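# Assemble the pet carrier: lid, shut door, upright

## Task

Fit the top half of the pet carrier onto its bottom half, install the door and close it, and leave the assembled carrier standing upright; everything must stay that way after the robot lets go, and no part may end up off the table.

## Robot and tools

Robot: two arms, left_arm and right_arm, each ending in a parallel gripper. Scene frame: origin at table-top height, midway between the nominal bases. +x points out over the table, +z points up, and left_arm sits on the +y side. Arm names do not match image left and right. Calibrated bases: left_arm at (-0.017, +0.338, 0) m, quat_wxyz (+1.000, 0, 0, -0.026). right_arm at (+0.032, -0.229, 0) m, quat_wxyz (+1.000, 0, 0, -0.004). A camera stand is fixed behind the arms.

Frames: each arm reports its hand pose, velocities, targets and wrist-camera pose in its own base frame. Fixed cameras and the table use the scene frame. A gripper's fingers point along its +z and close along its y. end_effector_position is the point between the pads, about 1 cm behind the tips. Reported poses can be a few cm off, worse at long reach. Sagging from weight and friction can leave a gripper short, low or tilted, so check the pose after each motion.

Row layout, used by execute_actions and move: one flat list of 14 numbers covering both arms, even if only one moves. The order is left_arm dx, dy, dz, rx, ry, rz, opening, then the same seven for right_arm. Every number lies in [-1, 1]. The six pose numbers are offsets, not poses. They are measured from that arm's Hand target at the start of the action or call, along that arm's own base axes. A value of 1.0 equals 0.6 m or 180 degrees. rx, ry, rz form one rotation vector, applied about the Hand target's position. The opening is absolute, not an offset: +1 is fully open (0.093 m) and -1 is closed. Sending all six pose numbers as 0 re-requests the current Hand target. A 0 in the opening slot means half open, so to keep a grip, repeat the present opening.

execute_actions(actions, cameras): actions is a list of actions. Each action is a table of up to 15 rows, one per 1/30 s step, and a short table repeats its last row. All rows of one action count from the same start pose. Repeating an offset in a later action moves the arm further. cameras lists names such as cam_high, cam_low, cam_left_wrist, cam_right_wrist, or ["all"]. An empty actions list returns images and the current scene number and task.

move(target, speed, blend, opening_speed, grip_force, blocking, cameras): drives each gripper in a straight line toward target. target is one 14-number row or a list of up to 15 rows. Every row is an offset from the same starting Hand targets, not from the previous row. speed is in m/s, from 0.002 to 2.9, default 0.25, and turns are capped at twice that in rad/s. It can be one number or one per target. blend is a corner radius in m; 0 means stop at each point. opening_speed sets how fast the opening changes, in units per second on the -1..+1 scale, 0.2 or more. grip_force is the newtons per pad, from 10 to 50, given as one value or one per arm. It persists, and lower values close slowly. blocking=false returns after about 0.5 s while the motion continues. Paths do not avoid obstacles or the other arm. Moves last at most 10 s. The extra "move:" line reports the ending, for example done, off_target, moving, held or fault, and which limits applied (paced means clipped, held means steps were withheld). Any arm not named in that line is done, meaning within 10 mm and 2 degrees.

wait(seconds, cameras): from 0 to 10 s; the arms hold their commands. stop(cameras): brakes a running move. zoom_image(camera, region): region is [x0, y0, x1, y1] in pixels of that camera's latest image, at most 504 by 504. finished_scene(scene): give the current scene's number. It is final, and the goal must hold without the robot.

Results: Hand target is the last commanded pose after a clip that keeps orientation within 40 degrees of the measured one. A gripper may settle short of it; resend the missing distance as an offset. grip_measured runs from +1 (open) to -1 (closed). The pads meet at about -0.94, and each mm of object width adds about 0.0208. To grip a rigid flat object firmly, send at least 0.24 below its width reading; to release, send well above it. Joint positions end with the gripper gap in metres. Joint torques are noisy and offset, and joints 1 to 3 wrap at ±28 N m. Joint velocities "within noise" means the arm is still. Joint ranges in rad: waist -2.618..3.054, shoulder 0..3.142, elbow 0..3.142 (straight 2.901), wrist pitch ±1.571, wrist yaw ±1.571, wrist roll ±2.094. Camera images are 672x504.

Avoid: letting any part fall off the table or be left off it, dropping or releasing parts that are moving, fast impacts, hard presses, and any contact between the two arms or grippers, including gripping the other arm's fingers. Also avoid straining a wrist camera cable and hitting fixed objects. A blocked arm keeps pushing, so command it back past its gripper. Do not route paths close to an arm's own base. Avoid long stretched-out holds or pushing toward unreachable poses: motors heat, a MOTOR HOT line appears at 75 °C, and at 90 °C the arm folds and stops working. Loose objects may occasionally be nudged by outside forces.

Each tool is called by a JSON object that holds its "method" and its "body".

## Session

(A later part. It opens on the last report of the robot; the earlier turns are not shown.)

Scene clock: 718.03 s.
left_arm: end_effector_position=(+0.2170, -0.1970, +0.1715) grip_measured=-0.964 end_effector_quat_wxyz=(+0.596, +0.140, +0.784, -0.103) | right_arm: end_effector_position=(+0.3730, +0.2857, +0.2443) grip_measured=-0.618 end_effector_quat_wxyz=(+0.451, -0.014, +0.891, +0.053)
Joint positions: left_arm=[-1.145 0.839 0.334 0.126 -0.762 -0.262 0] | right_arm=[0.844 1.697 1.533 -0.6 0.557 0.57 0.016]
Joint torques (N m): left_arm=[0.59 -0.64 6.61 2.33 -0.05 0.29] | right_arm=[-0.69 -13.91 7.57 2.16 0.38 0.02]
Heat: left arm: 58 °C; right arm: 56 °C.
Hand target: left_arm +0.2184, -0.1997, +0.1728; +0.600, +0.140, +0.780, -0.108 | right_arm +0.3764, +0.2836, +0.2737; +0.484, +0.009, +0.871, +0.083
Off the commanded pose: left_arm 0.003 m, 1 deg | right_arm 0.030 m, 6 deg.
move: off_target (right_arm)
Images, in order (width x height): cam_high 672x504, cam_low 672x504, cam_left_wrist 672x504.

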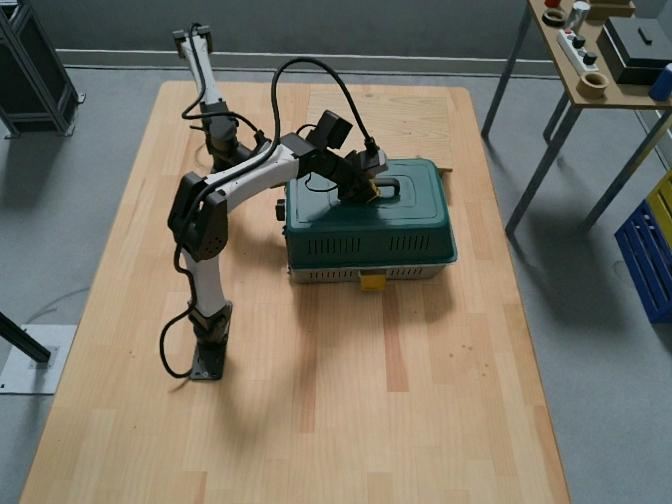

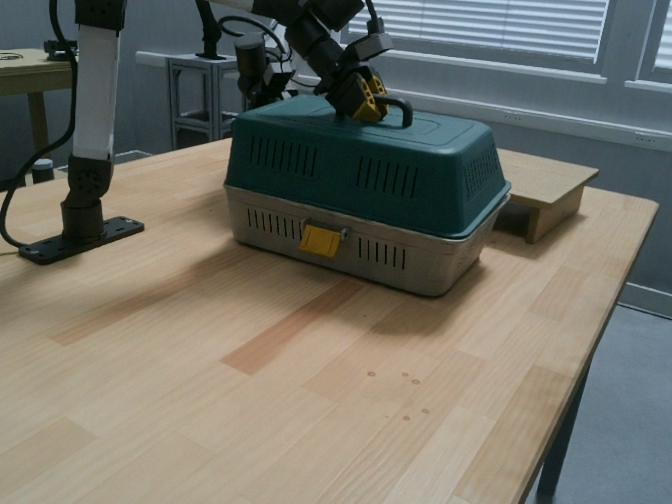

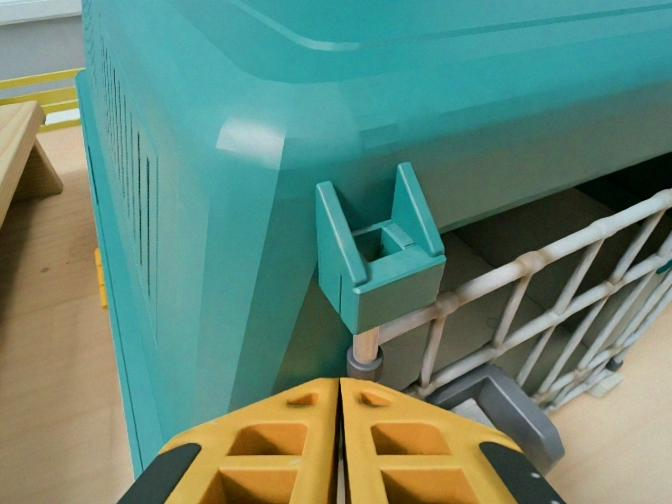

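{"method": "move", "body": {"target": [0,0,0,0,0,0,-0.97,0.00,0,-0.02,0.0,0.012,0.0,-1], "speed": 0.04, "cameras": ["cam_left_wrist","cam_high","cam_low"]}}

{"method": "zoom_image", "body": {"camera": "cam_left_wrist", "region": [250, 120, 450, 400]}}

{"method": "zoom_image", "body": {"camera": "cam_high", "region": [250, 130, 490, 310]}}

{"method": "zoom_image", "body": {"camera": "cam_low", "region": [200, 50, 560, 310]}}

Scene clock: 721.80 s.
left_arm: end_effector_position=(+0.2170, -0.1970, +0.1715) grip_measured=-0.964 end_effector_quat_wxyz=(+0.596, +0.140, +0.784, -0.103) | right_arm: end_effector_position=(+0.3746, +0.2839, +0.2442) grip_measured=-0.618 end_effector_quat_wxyz=(+0.450, -0.012, +0.891, +0.053)
Joint positions: left_arm=[-1.145 0.839 0.334 0.126 -0.762 -0.262 0] | right_arm=[0.838 1.697 1.533 -0.6 0.554 0.57 0.016]
Joint torques (N m): left_arm=[0.61 -0.57 6.68 2.34 -0.04 0.27] | right_arm=[-0.81 -12.34 7.47 1.98 0.16 0.2]
Heat: left arm: 58 °C; right arm: 57 °C.
Hand target: left_arm +0.2184, -0.1997, +0.1728; +0.600, +0.140, +0.780, -0.108 | right_arm +0.3765, +0.2834, +0.2618; +0.468, +0.011, +0.880, +0.083
Off the commanded pose: left_arm 0.003 m, 1 deg | right_arm 0.018 m, 5 deg.
move: off_target (right_arm)
Images, in order (width x height): cam_high 672x504, cam_low 672x504, cam_left_wrist 672x504.

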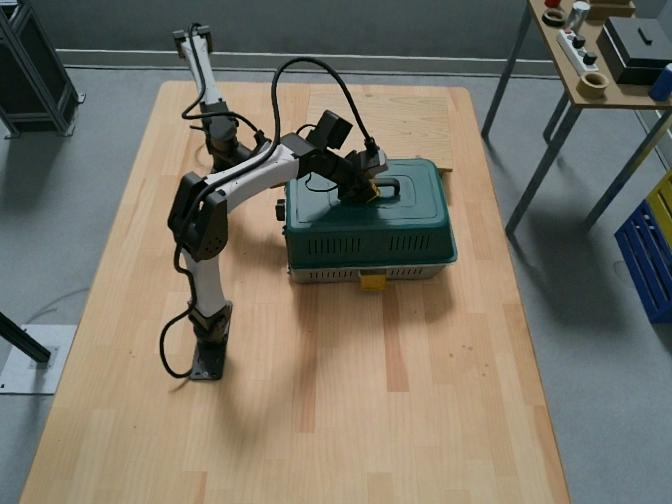

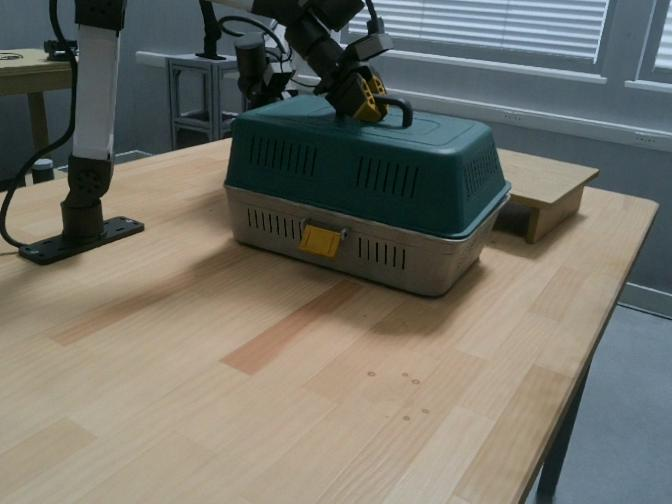

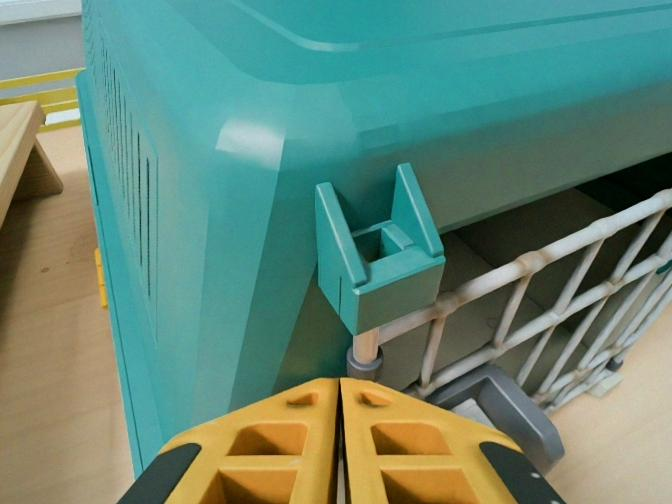

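Scaled by 1.800 from the camera's 672x504 image, which has a finer 960x720 frame.

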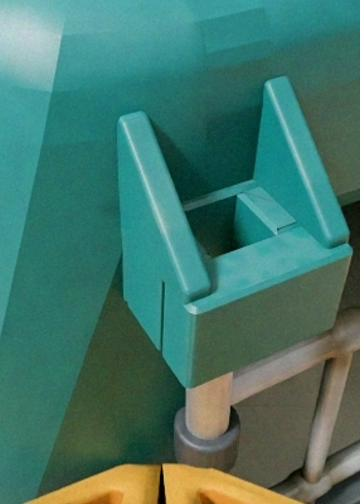

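Scaled by 2.100 from the camera's 672x504 image, which has a finer 960x720 frame.

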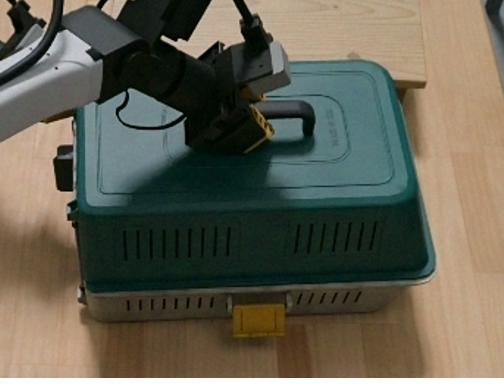

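Scaled by 1.400 from the camera's 672x504 image, which has a finer 960x720 frame.

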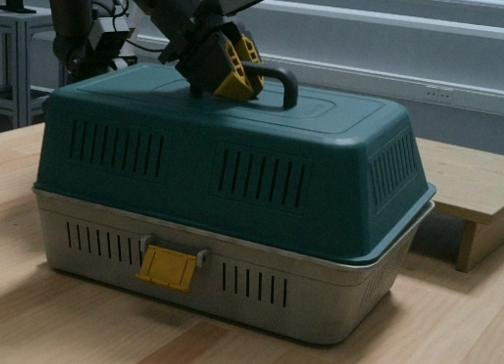

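{"method": "move", "body": {"target": [0,0,0,0,0,0,-0.97,0.00,0,-0.03,0.0,0.012,0.0,-1], "speed": 0.04, "cameras": ["cam_left_wrist","cam_high","cam_low"]}}

{"method": "zoom_image", "body": {"camera": "cam_left_wrist", "region": [250, 120, 450, 400]}}

{"method": "zoom_image", "body": {"camera": "cam_high", "region": [250, 130, 490, 310]}}

{"method": "zoom_image", "body": {"camera": "cam_low", "region": [200, 100, 380, 290]}}

{"method": "zoom_image", "body": {"camera": "cam_low", "region": [360, 130, 540, 310]}}

Scene clock: 727.10 s.
left_arm: end_effector_position=(+0.2170, -0.1971, +0.1717) grip_measured=-0.964 end_effector_quat_wxyz=(+0.597, +0.139, +0.784, -0.103) | right_arm: end_effector_position=(+0.3749, +0.2850, +0.2410) grip_measured=-0.618 end_effector_quat_wxyz=(+0.450, -0.012, +0.891, +0.056)
Joint positions: left_arm=[-1.145 0.839 0.334 0.127 -0.762 -0.262 0] | right_arm=[0.838 1.697 1.519 -0.583 0.549 0.57 0.016]
Joint torques (N m): left_arm=[0.64 -0.54 6.58 2.3 -0.08 0.27] | right_arm=[-1.43 -10.89 6.19 1.89 -0.02 0.39]
Heat: left arm: 58 °C; right arm: 57 °C.
Hand target: left_arm +0.2184, -0.1996, +0.1728; +0.600, +0.140, +0.780, -0.108 | right_arm +0.3765, +0.2834, +0.2438; +0.451, +0.013, +0.889, +0.083
Off the commanded pose: left_arm 0.003 m, 1 deg | right_arm 0.004 m, 4 deg.
move: off_target (right_arm)
Images, in order (width x height): cam_high 672x504, cam_low 672x504, cam_left_wrist 672x504.

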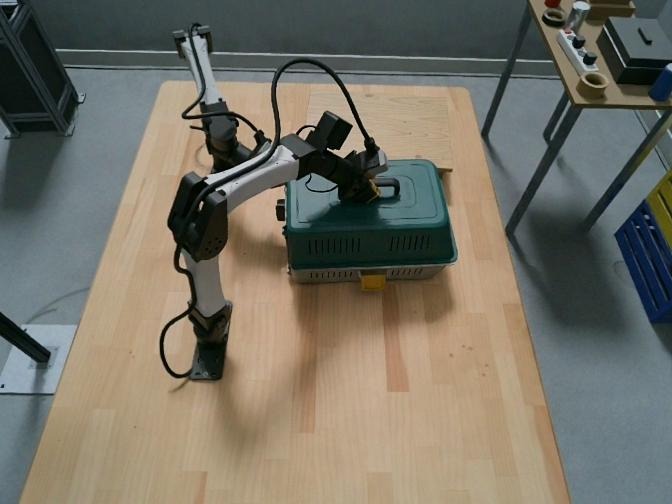

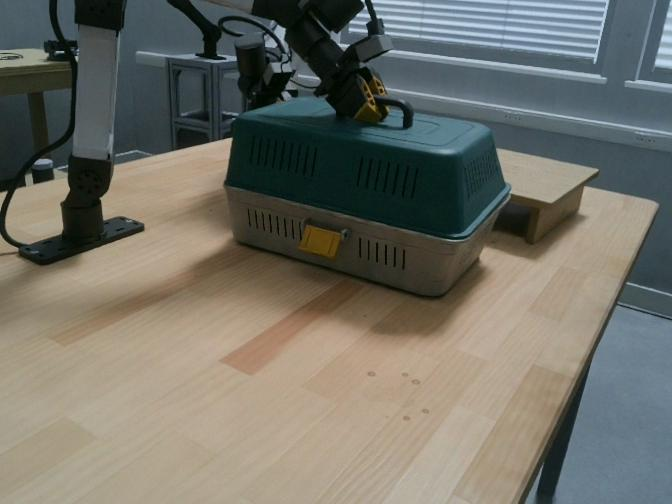

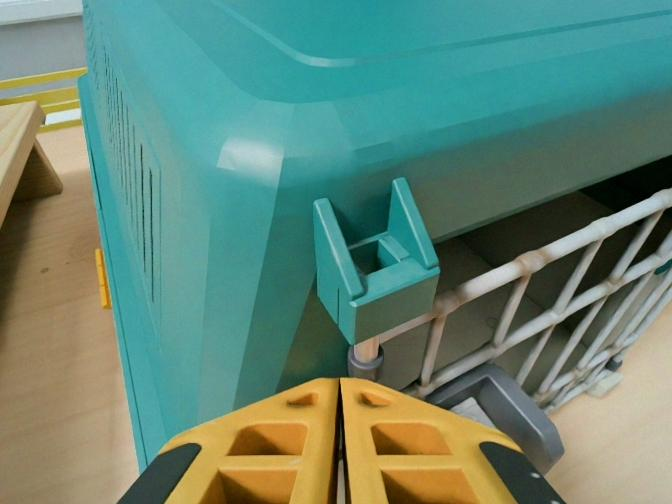

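Scaled by 1.800 from the camera's 672x504 image, which has a finer 960x720 frame.

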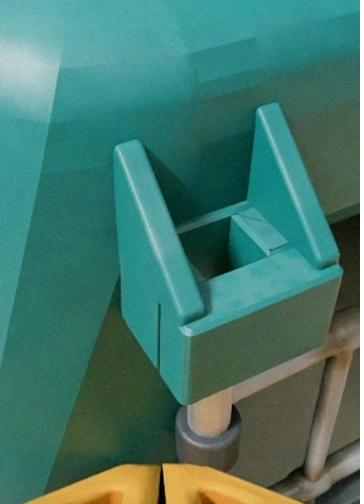

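Scaled by 2.100 from the camera's 672x504 image, which has a finer 960x720 frame.

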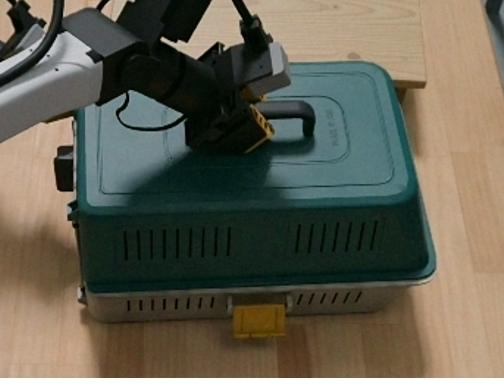

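Scaled by 2.653 from the camera's 672x504 image, which has a finer 960x720 frame.

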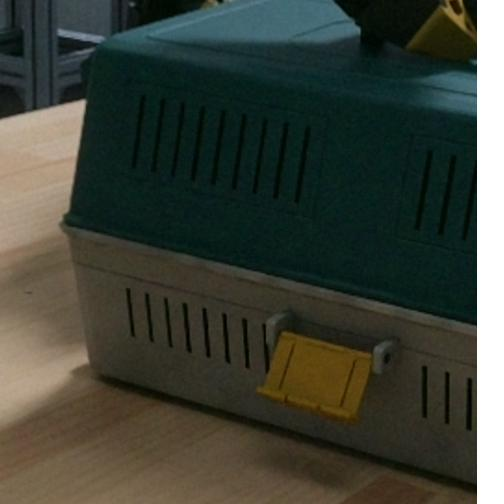

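Scaled by 2.800 from the camera's 672x504 image, which has a finer 960x720 frame.

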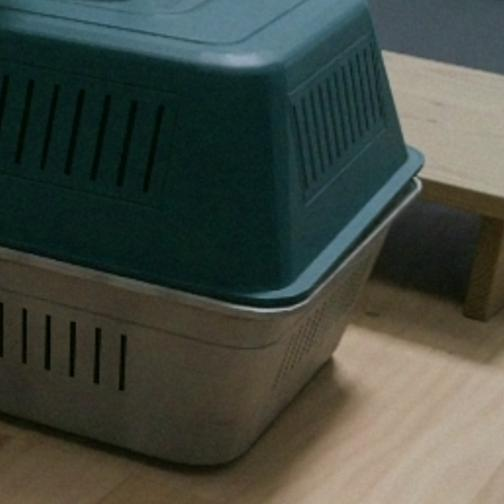

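{"method": "move", "body": {"target": [0,0,0,0,0,0,-0.97,0.00,0,-0.012,-0.018,0.012,0.0,-1], "speed": 0.04, "cameras": ["cam_left_wrist","cam_high","cam_low"]}}

{"method": "zoom_image", "body": {"camera": "cam_left_wrist", "region": [250, 120, 450, 400]}}

{"method": "zoom_image", "body": {"camera": "cam_low", "region": [360, 130, 540, 310]}}

Scene clock: 731.50 s.
left_arm: end_effector_position=(+0.2171, -0.1971, +0.1718) grip_measured=-0.964 end_effector_quat_wxyz=(+0.597, +0.139, +0.784, -0.103) | right_arm: end_effector_position=(+0.3746, +0.2846, +0.2405) grip_measured=-0.618 end_effector_quat_wxyz=(+0.448, -0.013, +0.893, +0.053)
Joint positions: left_arm=[-1.145 0.839 0.334 0.128 -0.762 -0.262 0] | right_arm=[0.838 1.701 1.527 -0.596 0.549 0.57 0.016]
Joint torques (N m): left_arm=[0.58 -0.59 6.65 2.35 -0.04 0.26] | right_arm=[-1.18 -7.69 9.95 1.32 0.08 0.32]
Heat: left arm: 58 °C; right arm: 56 °C.
Hand target: left_arm +0.2184, -0.1996, +0.1728; +0.600, +0.140, +0.780, -0.108 | right_arm +0.3765, +0.2834, +0.2365; +0.434, +0.001, +0.899, +0.057
Off the commanded pose: left_arm 0.003 m, 1 deg | right_arm 0.005 m, 2 deg.
move: done
Images, in order (width x height): cam_high 672x504, cam_low 672x504, cam_left_wrist 672x504.

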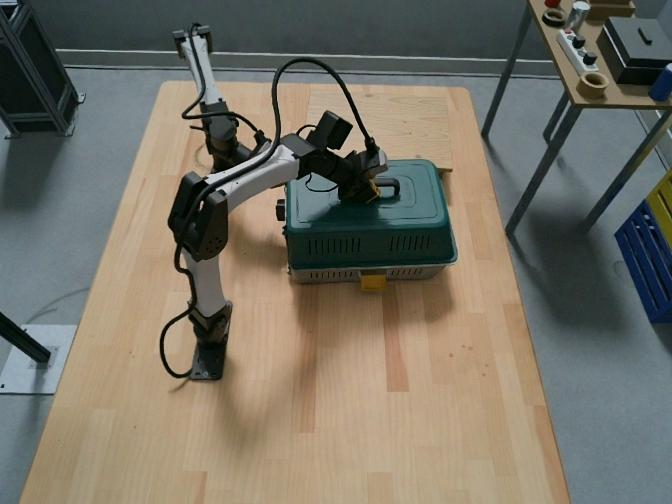

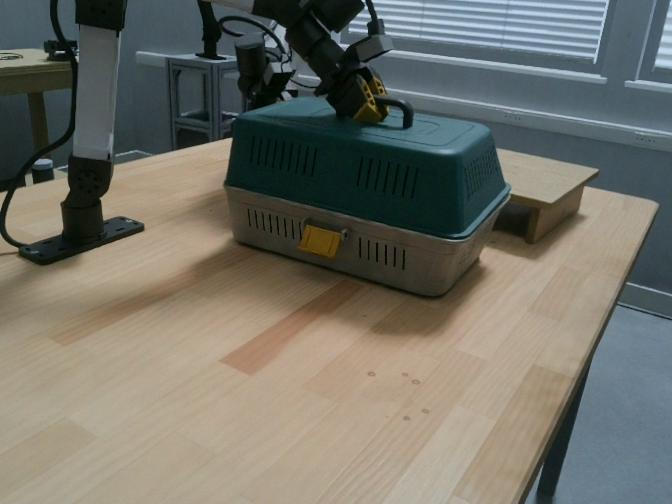

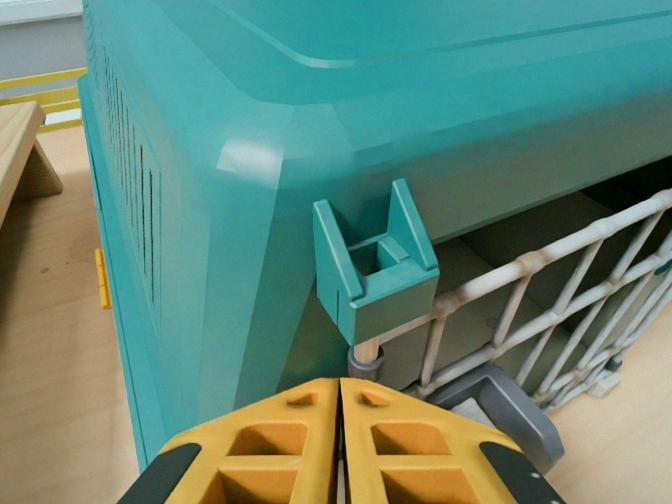

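Scaled by 1.800 from the camera's 672x504 image, which has a finer 960x720 frame.

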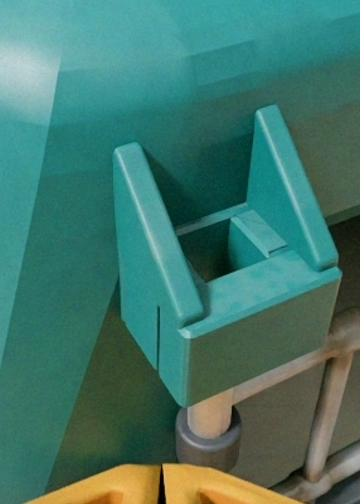

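Scaled by 2.800 from the camera's 672x504 image, which has a finer 960x720 frame.

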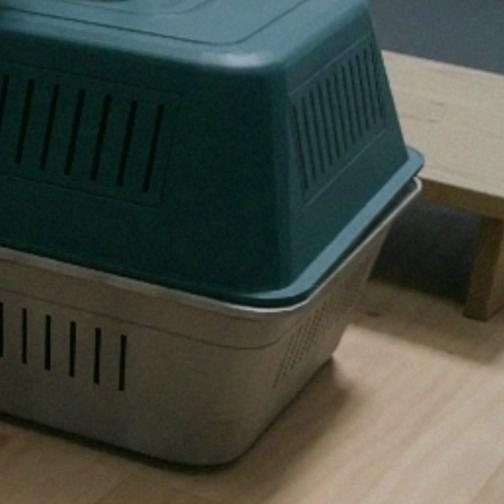

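{"method": "move", "body": {"target": [0,0,0,0,0,0,-0.97,0.00,-0.012,-0.008,-0.01,0.0,0.0,-1], "speed": 0.04, "cameras": ["cam_left_wrist","cam_high","cam_low"]}}

{"method": "zoom_image", "body": {"camera": "cam_high", "region": [250, 130, 490, 310]}}

{"method": "zoom_image", "body": {"camera": "cam_low", "region": [360, 130, 540, 310]}}

Scene clock: 736.13 s.
left_arm: end_effector_position=(+0.2171, -0.1971, +0.1718) grip_measured=-0.964 end_effector_quat_wxyz=(+0.597, +0.139, +0.784, -0.103) | right_arm: end_effector_position=(+0.3745, +0.2839, +0.2402) grip_measured=-0.618 end_effector_quat_wxyz=(+0.447, -0.016, +0.893, +0.050)
Joint positions: left_arm=[-1.145 0.839 0.334 0.128 -0.762 -0.262 0] | right_arm=[0.837 1.701 1.527 -0.598 0.551 0.564 0.016]
Joint torques (N m): left_arm=[0.55 -0.68 6.58 2.33 -0.03 0.27] | right_arm=[-1.8 -8.54 7.69 1.36 0.17 0.15]
Heat: left arm: 58 °C; right arm: 55 °C.
Hand target: left_arm +0.2184, -0.1996, +0.1728; +0.600, +0.140, +0.780, -0.108 | right_arm +0.3764, +0.2763, +0.2318; +0.434, -0.006, +0.900, +0.043
Off the commanded pose: left_arm 0.003 m, 1 deg | right_arm 0.012 m, 2 deg.
move: off_target (right_arm)
Images, in order (width x height): cam_high 672x504, cam_low 672x504, cam_left_wrist 672x504.

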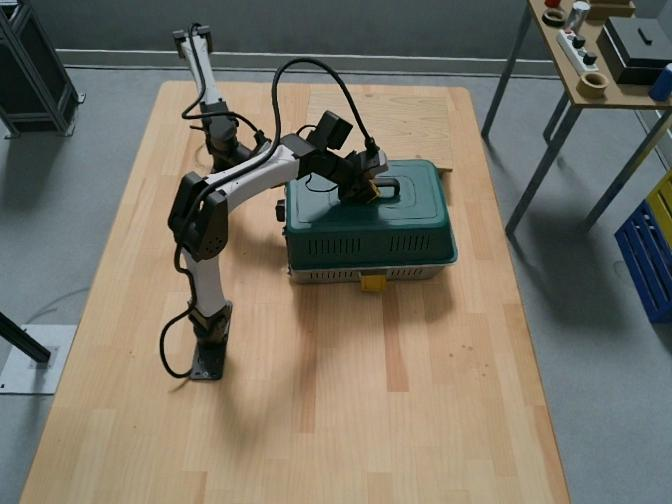

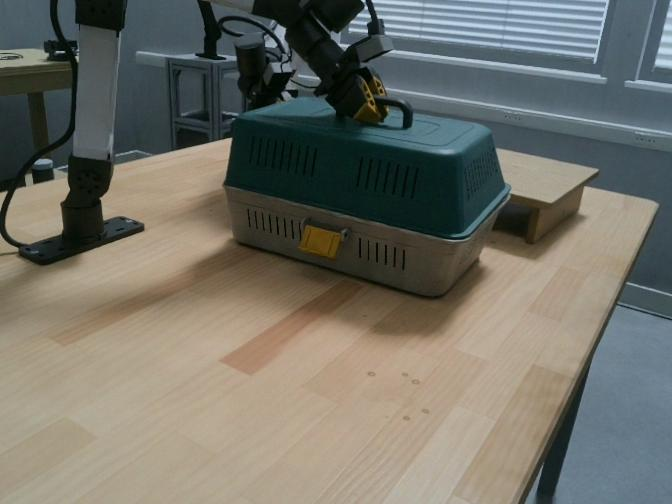

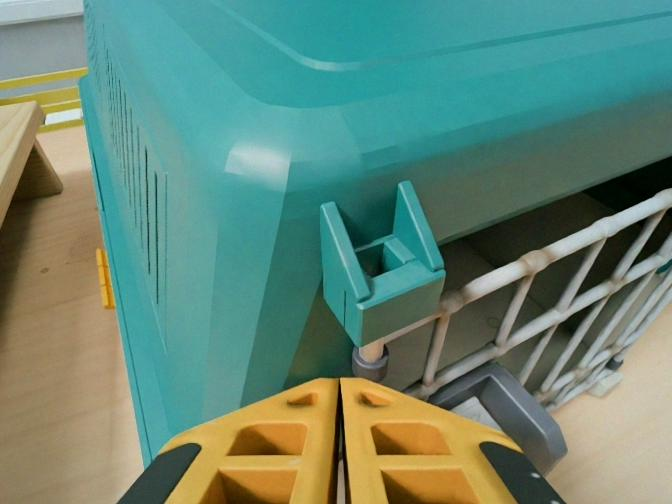

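Scaled by 2.100 from the camera's 672x504 image, which has a finer 960x720 frame.

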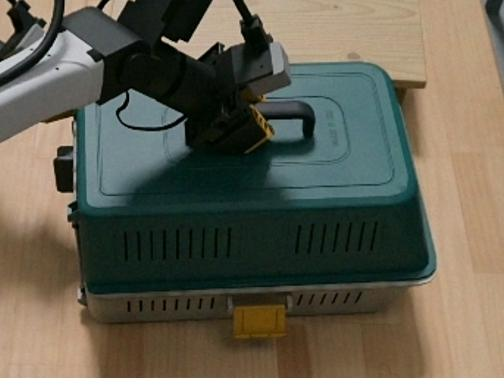

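Scaled by 2.800 from the camera's 672x504 image, which has a finer 960x720 frame.

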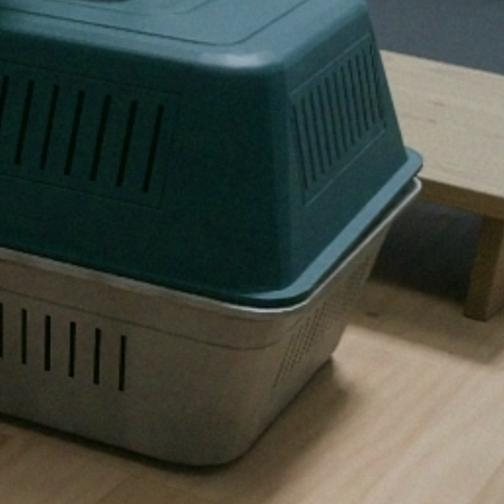

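{"method": "move", "body": {"target": [0,0,0,0,0,0,-0.97,0.00,0.0,-0.01,-0.02,0.01,0.0,-1], "speed": 0.04, "cameras": ["cam_left_wrist","cam_low"]}}

{"method": "zoom_image", "body": {"camera": "cam_low", "region": [360, 130, 540, 310]}}

Scene clock: 739.13 s.
left_arm: end_effector_position=(+0.2171, -0.1971, +0.1718) grip_measured=-0.964 end_effector_quat_wxyz=(+0.597, +0.139, +0.784, -0.103) | right_arm: end_effector_position=(+0.3745, +0.2831, +0.2392) grip_measured=-0.618 end_effector_quat_wxyz=(+0.438, -0.020, +0.898, +0.038)
Joint positions: left_arm=[-1.145 0.839 0.334 0.128 -0.762 -0.262 0] | right_arm=[0.837 1.719 1.563 -0.648 0.554 0.564 0.016]
Joint torques (N m): left_arm=[0.57 -0.61 6.68 2.33 -0.05 0.28] | right_arm=[-1.25 -6.5 9.37 1.07 0.32 0.05]
Heat: left arm: 58 °C; right arm: 54 °C.
Hand target: left_arm +0.2184, -0.1996, +0.1728; +0.600, +0.140, +0.780, -0.108 | right_arm +0.3764, +0.2763, +0.2257; +0.420, -0.019, +0.907, +0.015
Off the commanded pose: left_arm 0.003 m, 1 deg | right_arm 0.015 m, 4 deg.
move: off_target (right_arm)
Images, in order (width x height): cam_low 672x504, cam_left_wrist 672x504.

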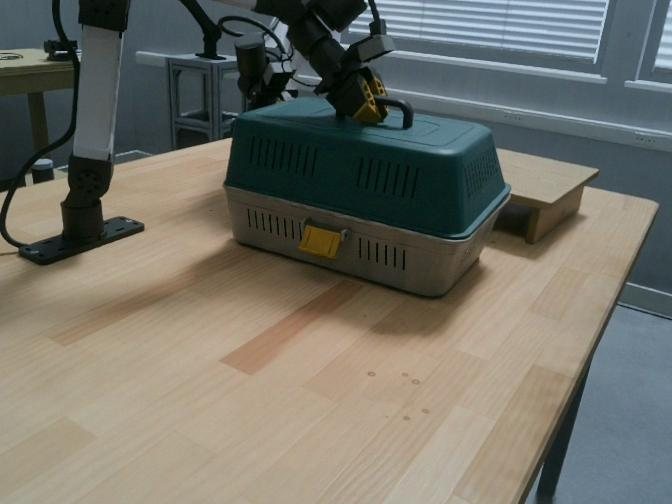

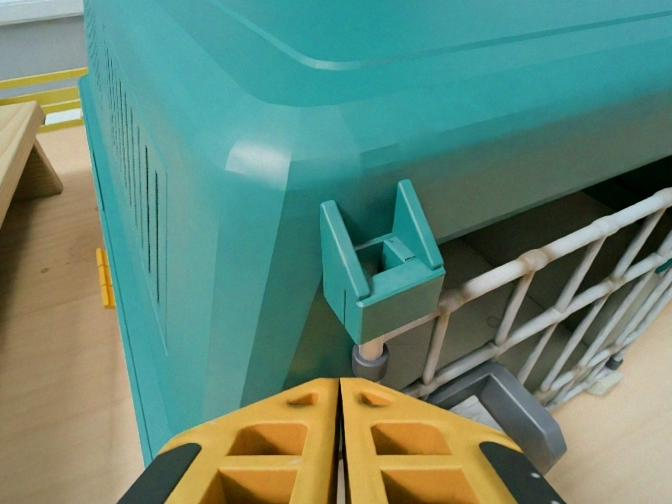

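Scaled by 2.800 from the camera's 672x504 image, which has a finer 960x720 frame.

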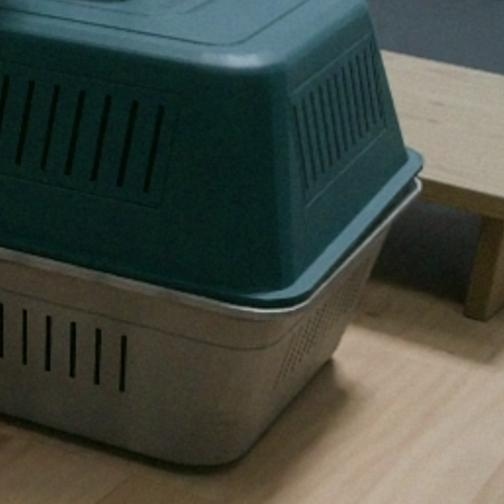

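{"method": "move", "body": {"target": [0,0,0,0,0,0,-0.97,0.00,-0.02,0.018,0,0.0,0.0,-1], "speed": 0.04, "cameras": ["cam_left_wrist","cam_low","cam_high"]}}

{"method": "zoom_image", "body": {"camera": "cam_low", "region": [360, 130, 540, 310]}}

{"method": "zoom_image", "body": {"camera": "cam_left_wrist", "region": [250, 120, 450, 400]}}

Scene clock: 746.90 s.
left_arm: end_effector_position=(+0.2171, -0.1971, +0.1718) grip_measured=-0.964 end_effector_quat_wxyz=(+0.597, +0.139, +0.784, -0.103) | right_arm: end_effector_position=(+0.3776, +0.2789, +0.2392) grip_measured=-0.618 end_effector_quat_wxyz=(+0.436, -0.018, +0.899, +0.037)
Joint positions: left_arm=[-1.145 0.839 0.334 0.128 -0.762 -0.262 0] | right_arm=[0.823 1.719 1.566 -0.653 0.545 0.559 0.016]
Joint torques (N m): left_arm=[0.4 -0.65 6.5 2.31 -0.07 0.28] | right_arm=[-2.04 -9.76 9.32 0.91 0.27 -0.11]
Heat: left arm: 58 °C; right arm: 54 °C.
Hand target: left_arm +0.2184, -0.1996, +0.1728; +0.600, +0.140, +0.780, -0.108 | right_arm +0.3765, +0.2643, +0.2366; +0.420, -0.018, +0.907, +0.015
Off the commanded pose: left_arm 0.003 m, 1 deg | right_arm 0.015 m, 3 deg.
move: off_target (right_arm)
Images, in order (width x height): cam_high 672x504, cam_low 672x504, cam_left_wrist 672x504.

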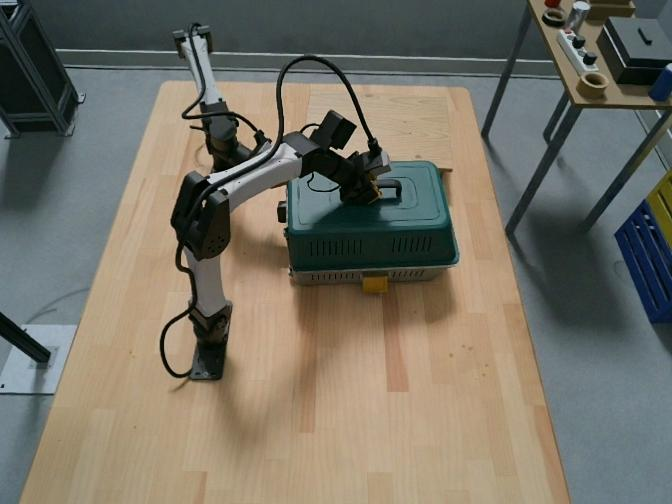

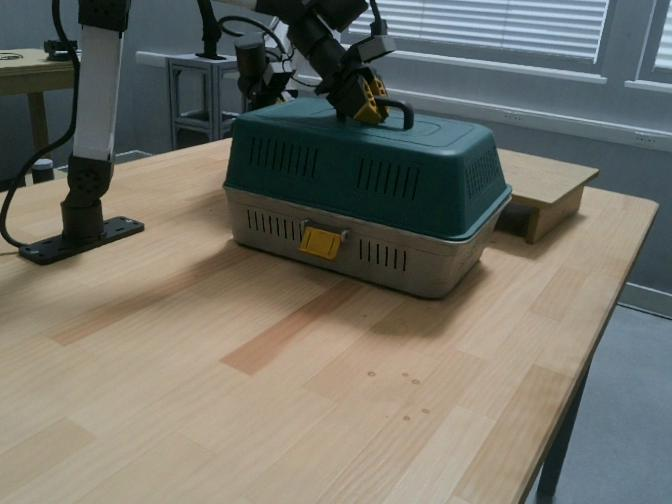

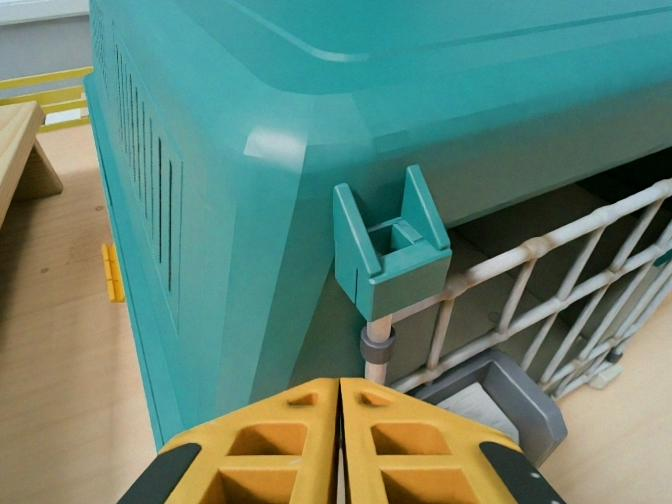

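Scaled by 2.800 from the camera's 672x504 image, which has a finer 960x720 frame.

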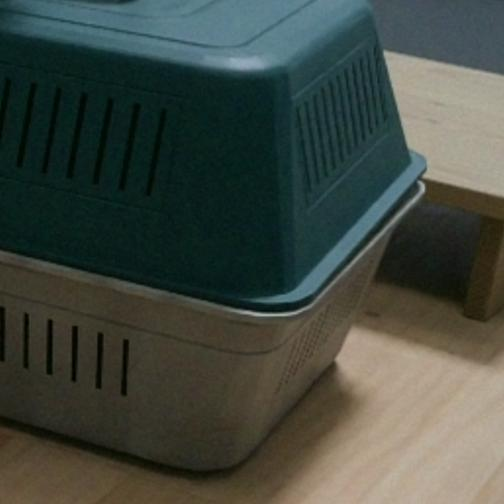

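Scaled by 1.800 from the camera's 672x504 image, which has a finer 960x720 frame.

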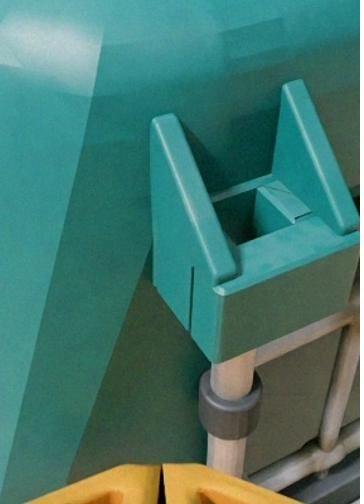

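{"method": "move", "body": {"target": [[0,0,0,0,0,0,-0.97,0.00,0.036,0.004,0.0,0.0,0.0,-1],[0,0,0,0,0,0,-0.97,0.00,0.036,-0.012,-0.008,0.0,0.0,-1]], "speed": 0.04, "cameras": ["cam_left_wrist","cam_low"]}}

{"method": "zoom_image", "body": {"camera": "cam_low", "region": [360, 130, 540, 310]}}

{"method": "zoom_image", "body": {"camera": "cam_left_wrist", "region": [250, 120, 450, 400]}}

Scene clock: 759.83 s.
left_arm: end_effector_position=(+0.2171, -0.1971, +0.1718) grip_measured=-0.964 end_effector_quat_wxyz=(+0.597, +0.139, +0.784, -0.103) | right_arm: end_effector_position=(+0.3790, +0.2869, +0.2403) grip_measured=-0.618 end_effector_quat_wxyz=(+0.431, -0.010, +0.902, +0.027)
Joint positions: left_arm=[-1.145 0.839 0.334 0.128 -0.762 -0.262 0] | right_arm=[0.841 1.769 1.642 -0.714 0.571 0.594 0.016]
Joint torques (N m): left_arm=[0.55 -0.59 6.74 2.35 -0.06 0.27] | right_arm=[0.4 -7.61 8.54 1.18 0.45 -0.19]
Heat: left arm: 58 °C; right arm: 54 °C.
Hand target: left_arm +0.2184, -0.1996, +0.1728; +0.600, +0.140, +0.780, -0.108 | right_arm +0.3765, +0.2859, +0.2294; +0.419, -0.024, +0.908, +0.004
Off the commanded pose: left_arm 0.003 m, 1 deg | right_arm 0.011 m, 3 deg.
move: off_target (right_arm)
Images, in order (width x height): cam_low 672x504, cam_left_wrist 672x504.

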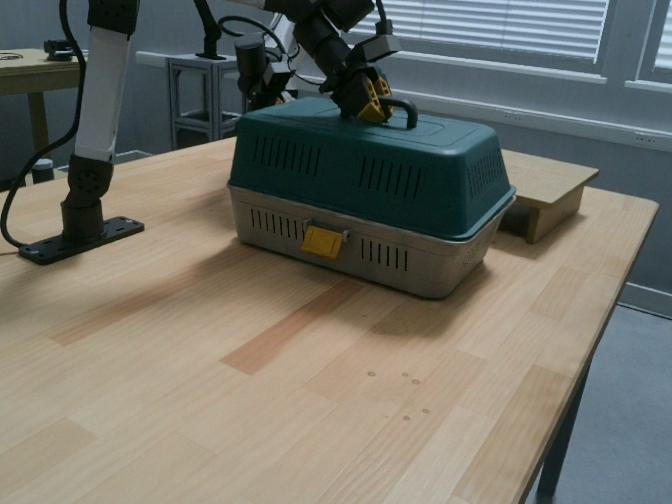

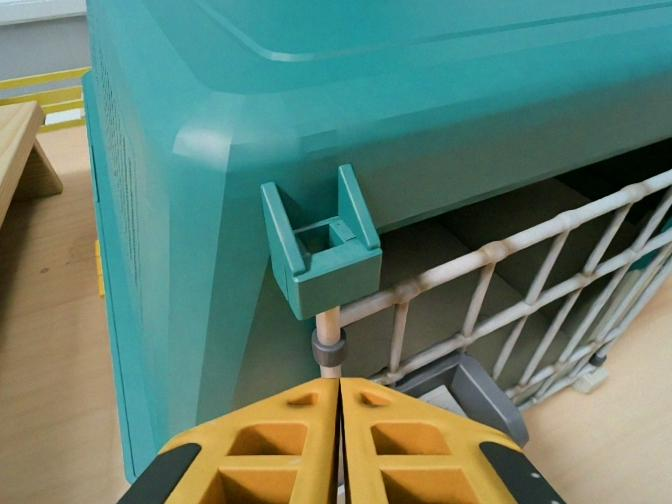

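Scaled by 2.800 from the camera's 672x504 image, which has a finer 960x720 frame.

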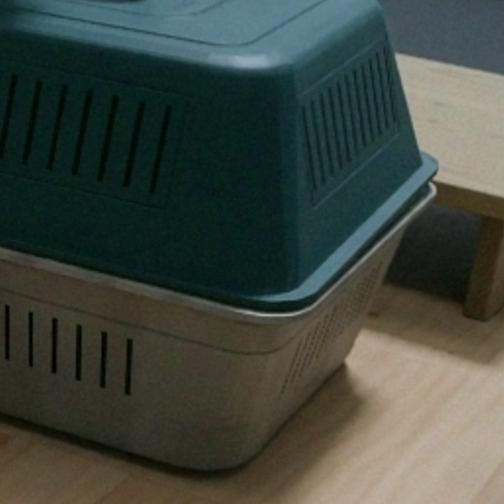

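Scaled by 1.800 from the camera's 672x504 image, which has a finer 960x720 frame.

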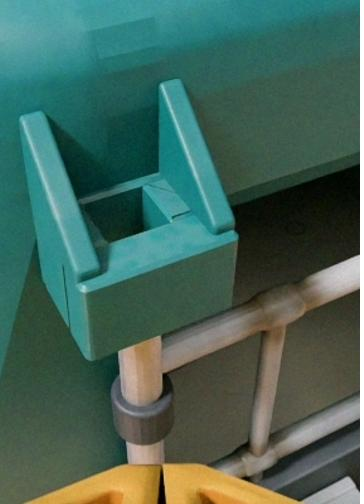

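{"method": "move", "body": {"target": [[0,0,0,0,0,0,-0.97,0.004,0.002,0.018,0.008,0.0,0.0,-1],[0,0,0,0,0,0,-0.97,0.004,0.002,0.018,0.008,0.0,0.0,-0.1]], "speed": 0.05, "opening_speed": 0.5, "cameras": ["cam_left_wrist","cam_low","cam_high"]}}

{"method": "zoom_image", "body": {"camera": "cam_low", "region": [360, 130, 540, 310]}}

{"method": "zoom_image", "body": {"camera": "cam_left_wrist", "region": [250, 120, 450, 400]}}

Scene clock: 767.97 s.
left_arm: end_effector_position=(+0.2171, -0.1971, +0.1718) grip_measured=-0.964 end_effector_quat_wxyz=(+0.597, +0.139, +0.784, -0.103) | right_arm: end_effector_position=(+0.3792, +0.2803, +0.2407) grip_measured=-0.103 end_effector_quat_wxyz=(+0.428, -0.008, +0.904, +0.007)
Joint positions: left_arm=[-1.145 0.839 0.334 0.128 -0.762 -0.262 0] | right_arm=[0.839 1.779 1.667 -0.76 0.598 0.598 0.04]
Joint torques (N m): left_arm=[0.57 -0.59 6.65 2.3 -0.08 0.25] | right_arm=[-0.08 -8.34 10.18 1.34 0.02 -0.16]
Heat: left arm: 58 °C; right arm: 54 °C.
Hand target: left_arm +0.2184, -0.1996, +0.1728; +0.600, +0.140, +0.780, -0.108 | right_arm +0.3789, +0.2871, +0.2403; +0.420, -0.018, +0.907, +0.015
Off the commanded pose: left_arm 0.003 m, 1 deg | right_arm 0.007 m, 2 deg.
move: done
Images, in order (width x height): cam_high 672x504, cam_low 672x504, cam_left_wrist 672x504.

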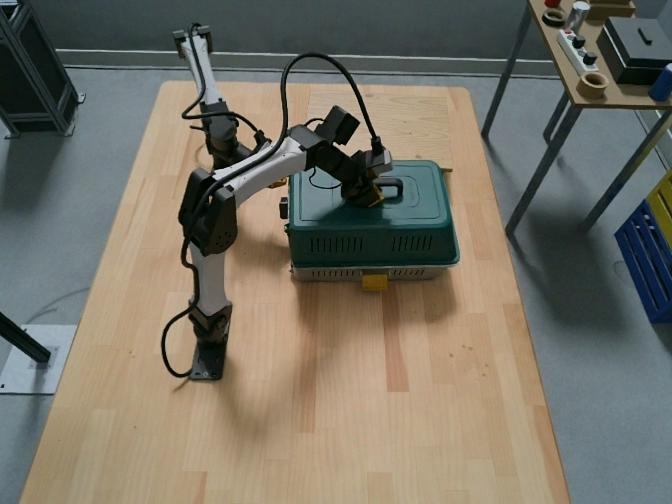

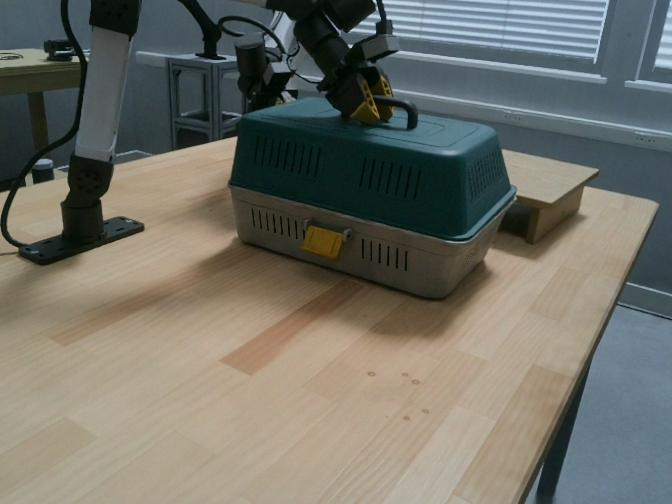

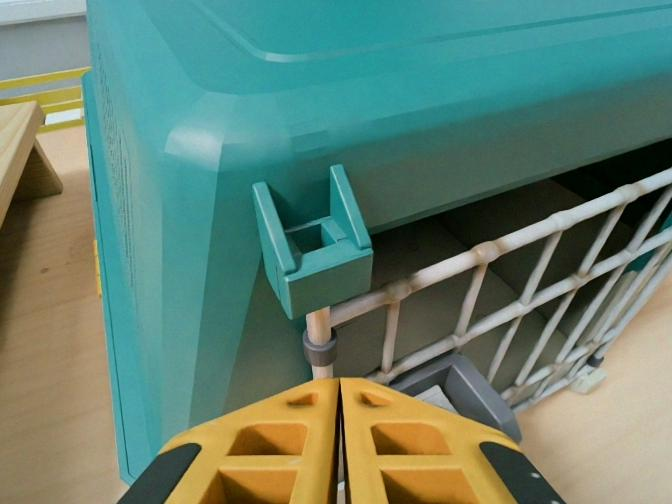

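Scaled by 2.800 from the camera's 672x504 image, which has a finer 960x720 frame.

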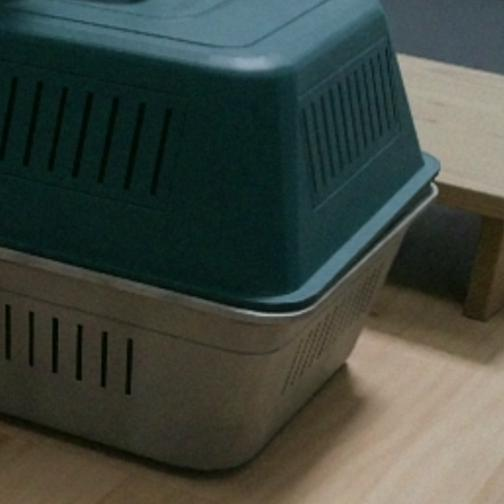

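Scaled by 1.800 from the camera's 672x504 image, which has a finer 960x720 frame.

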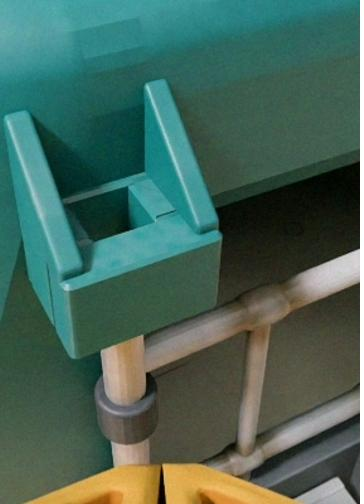

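{"method": "move", "body": {"target": [-0.008,0,0,0,0,0,-0.97,0.0,0.0,0.0,0.0,0.0,0.0,-0.1], "speed": 0.03, "cameras": ["cam_left_wrist","cam_low"]}}

{"method": "zoom_image", "body": {"camera": "cam_left_wrist", "region": [250, 120, 450, 400]}}

{"method": "zoom_image", "body": {"camera": "cam_low", "region": [360, 130, 540, 310]}}

Scene clock: 772.00 s.
left_arm: end_effector_position=(+0.2141, -0.2003, +0.1718) grip_measured=-0.964 end_effector_quat_wxyz=(+0.596, +0.145, +0.782, -0.107) | right_arm: end_effector_position=(+0.3792, +0.2803, +0.2407) grip_measured=-0.103 end_effector_quat_wxyz=(+0.428, -0.008, +0.904, +0.007)
Joint positions: left_arm=[-1.16 0.839 0.334 0.128 -0.762 -0.262 0] | right_arm=[0.839 1.779 1.667 -0.76 0.598 0.598 0.04]
Joint torques (N m): left_arm=[-0.49 -1.74 6.56 2.08 -0.33 0.18] | right_arm=[-0.08 -8.34 10.18 1.34 0.03 -0.16]
Heat: left arm: 58 °C; right arm: 54 °C.
Hand target: left_arm +0.2136, -0.1996, +0.1728; +0.600, +0.140, +0.780, -0.108 | right_arm +0.3789, +0.2871, +0.2403; +0.420, -0.018, +0.907, +0.015
Off the commanded pose: left_arm 0.001 m, 1 deg | right_arm 0.007 m, 2 deg.
move: done
Images, in order (width x height): cam_low 672x504, cam_left_wrist 672x504.

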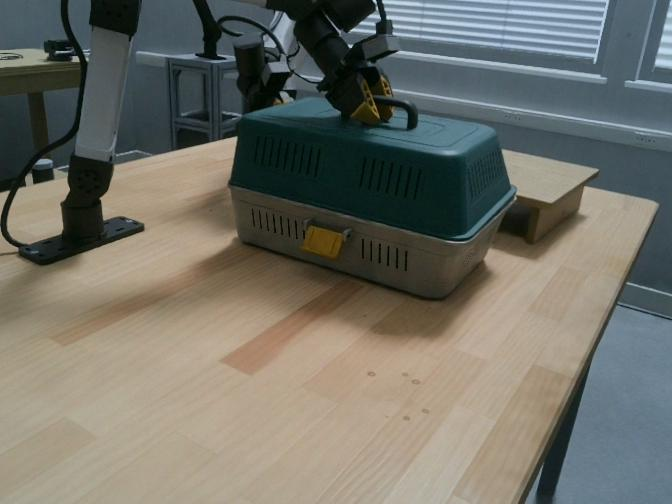

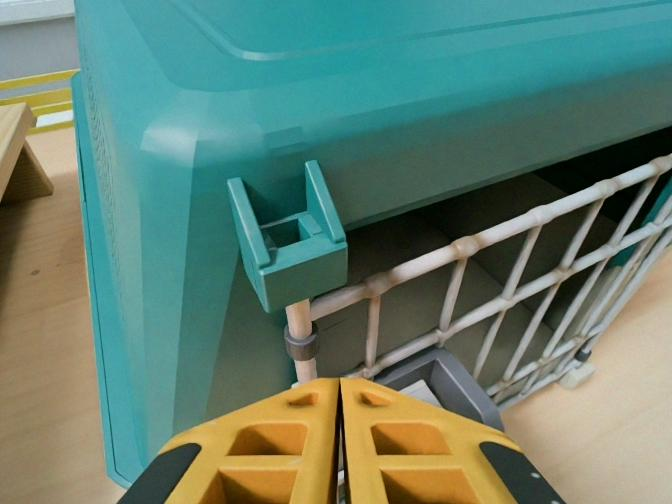

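Scaled by 1.800 from the camera's 672x504 image, which has a finer 960x720 frame.

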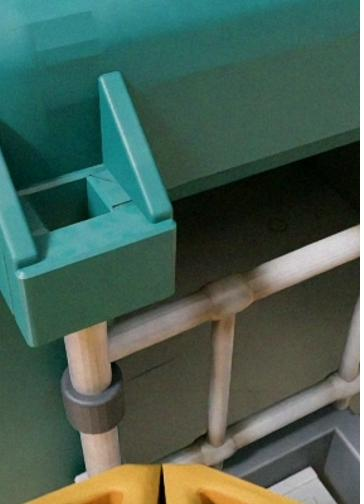

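Scaled by 2.800 from the camera's 672x504 image, which has a finer 960x720 frame.

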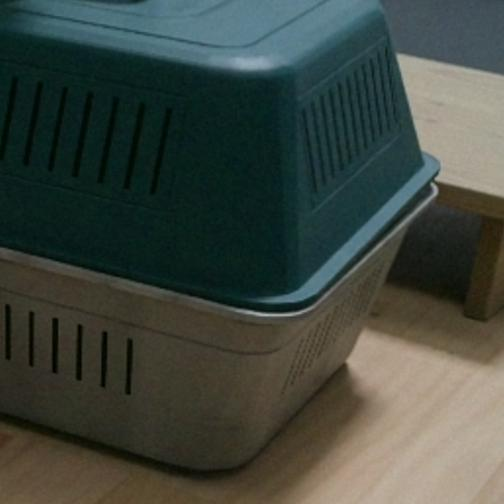

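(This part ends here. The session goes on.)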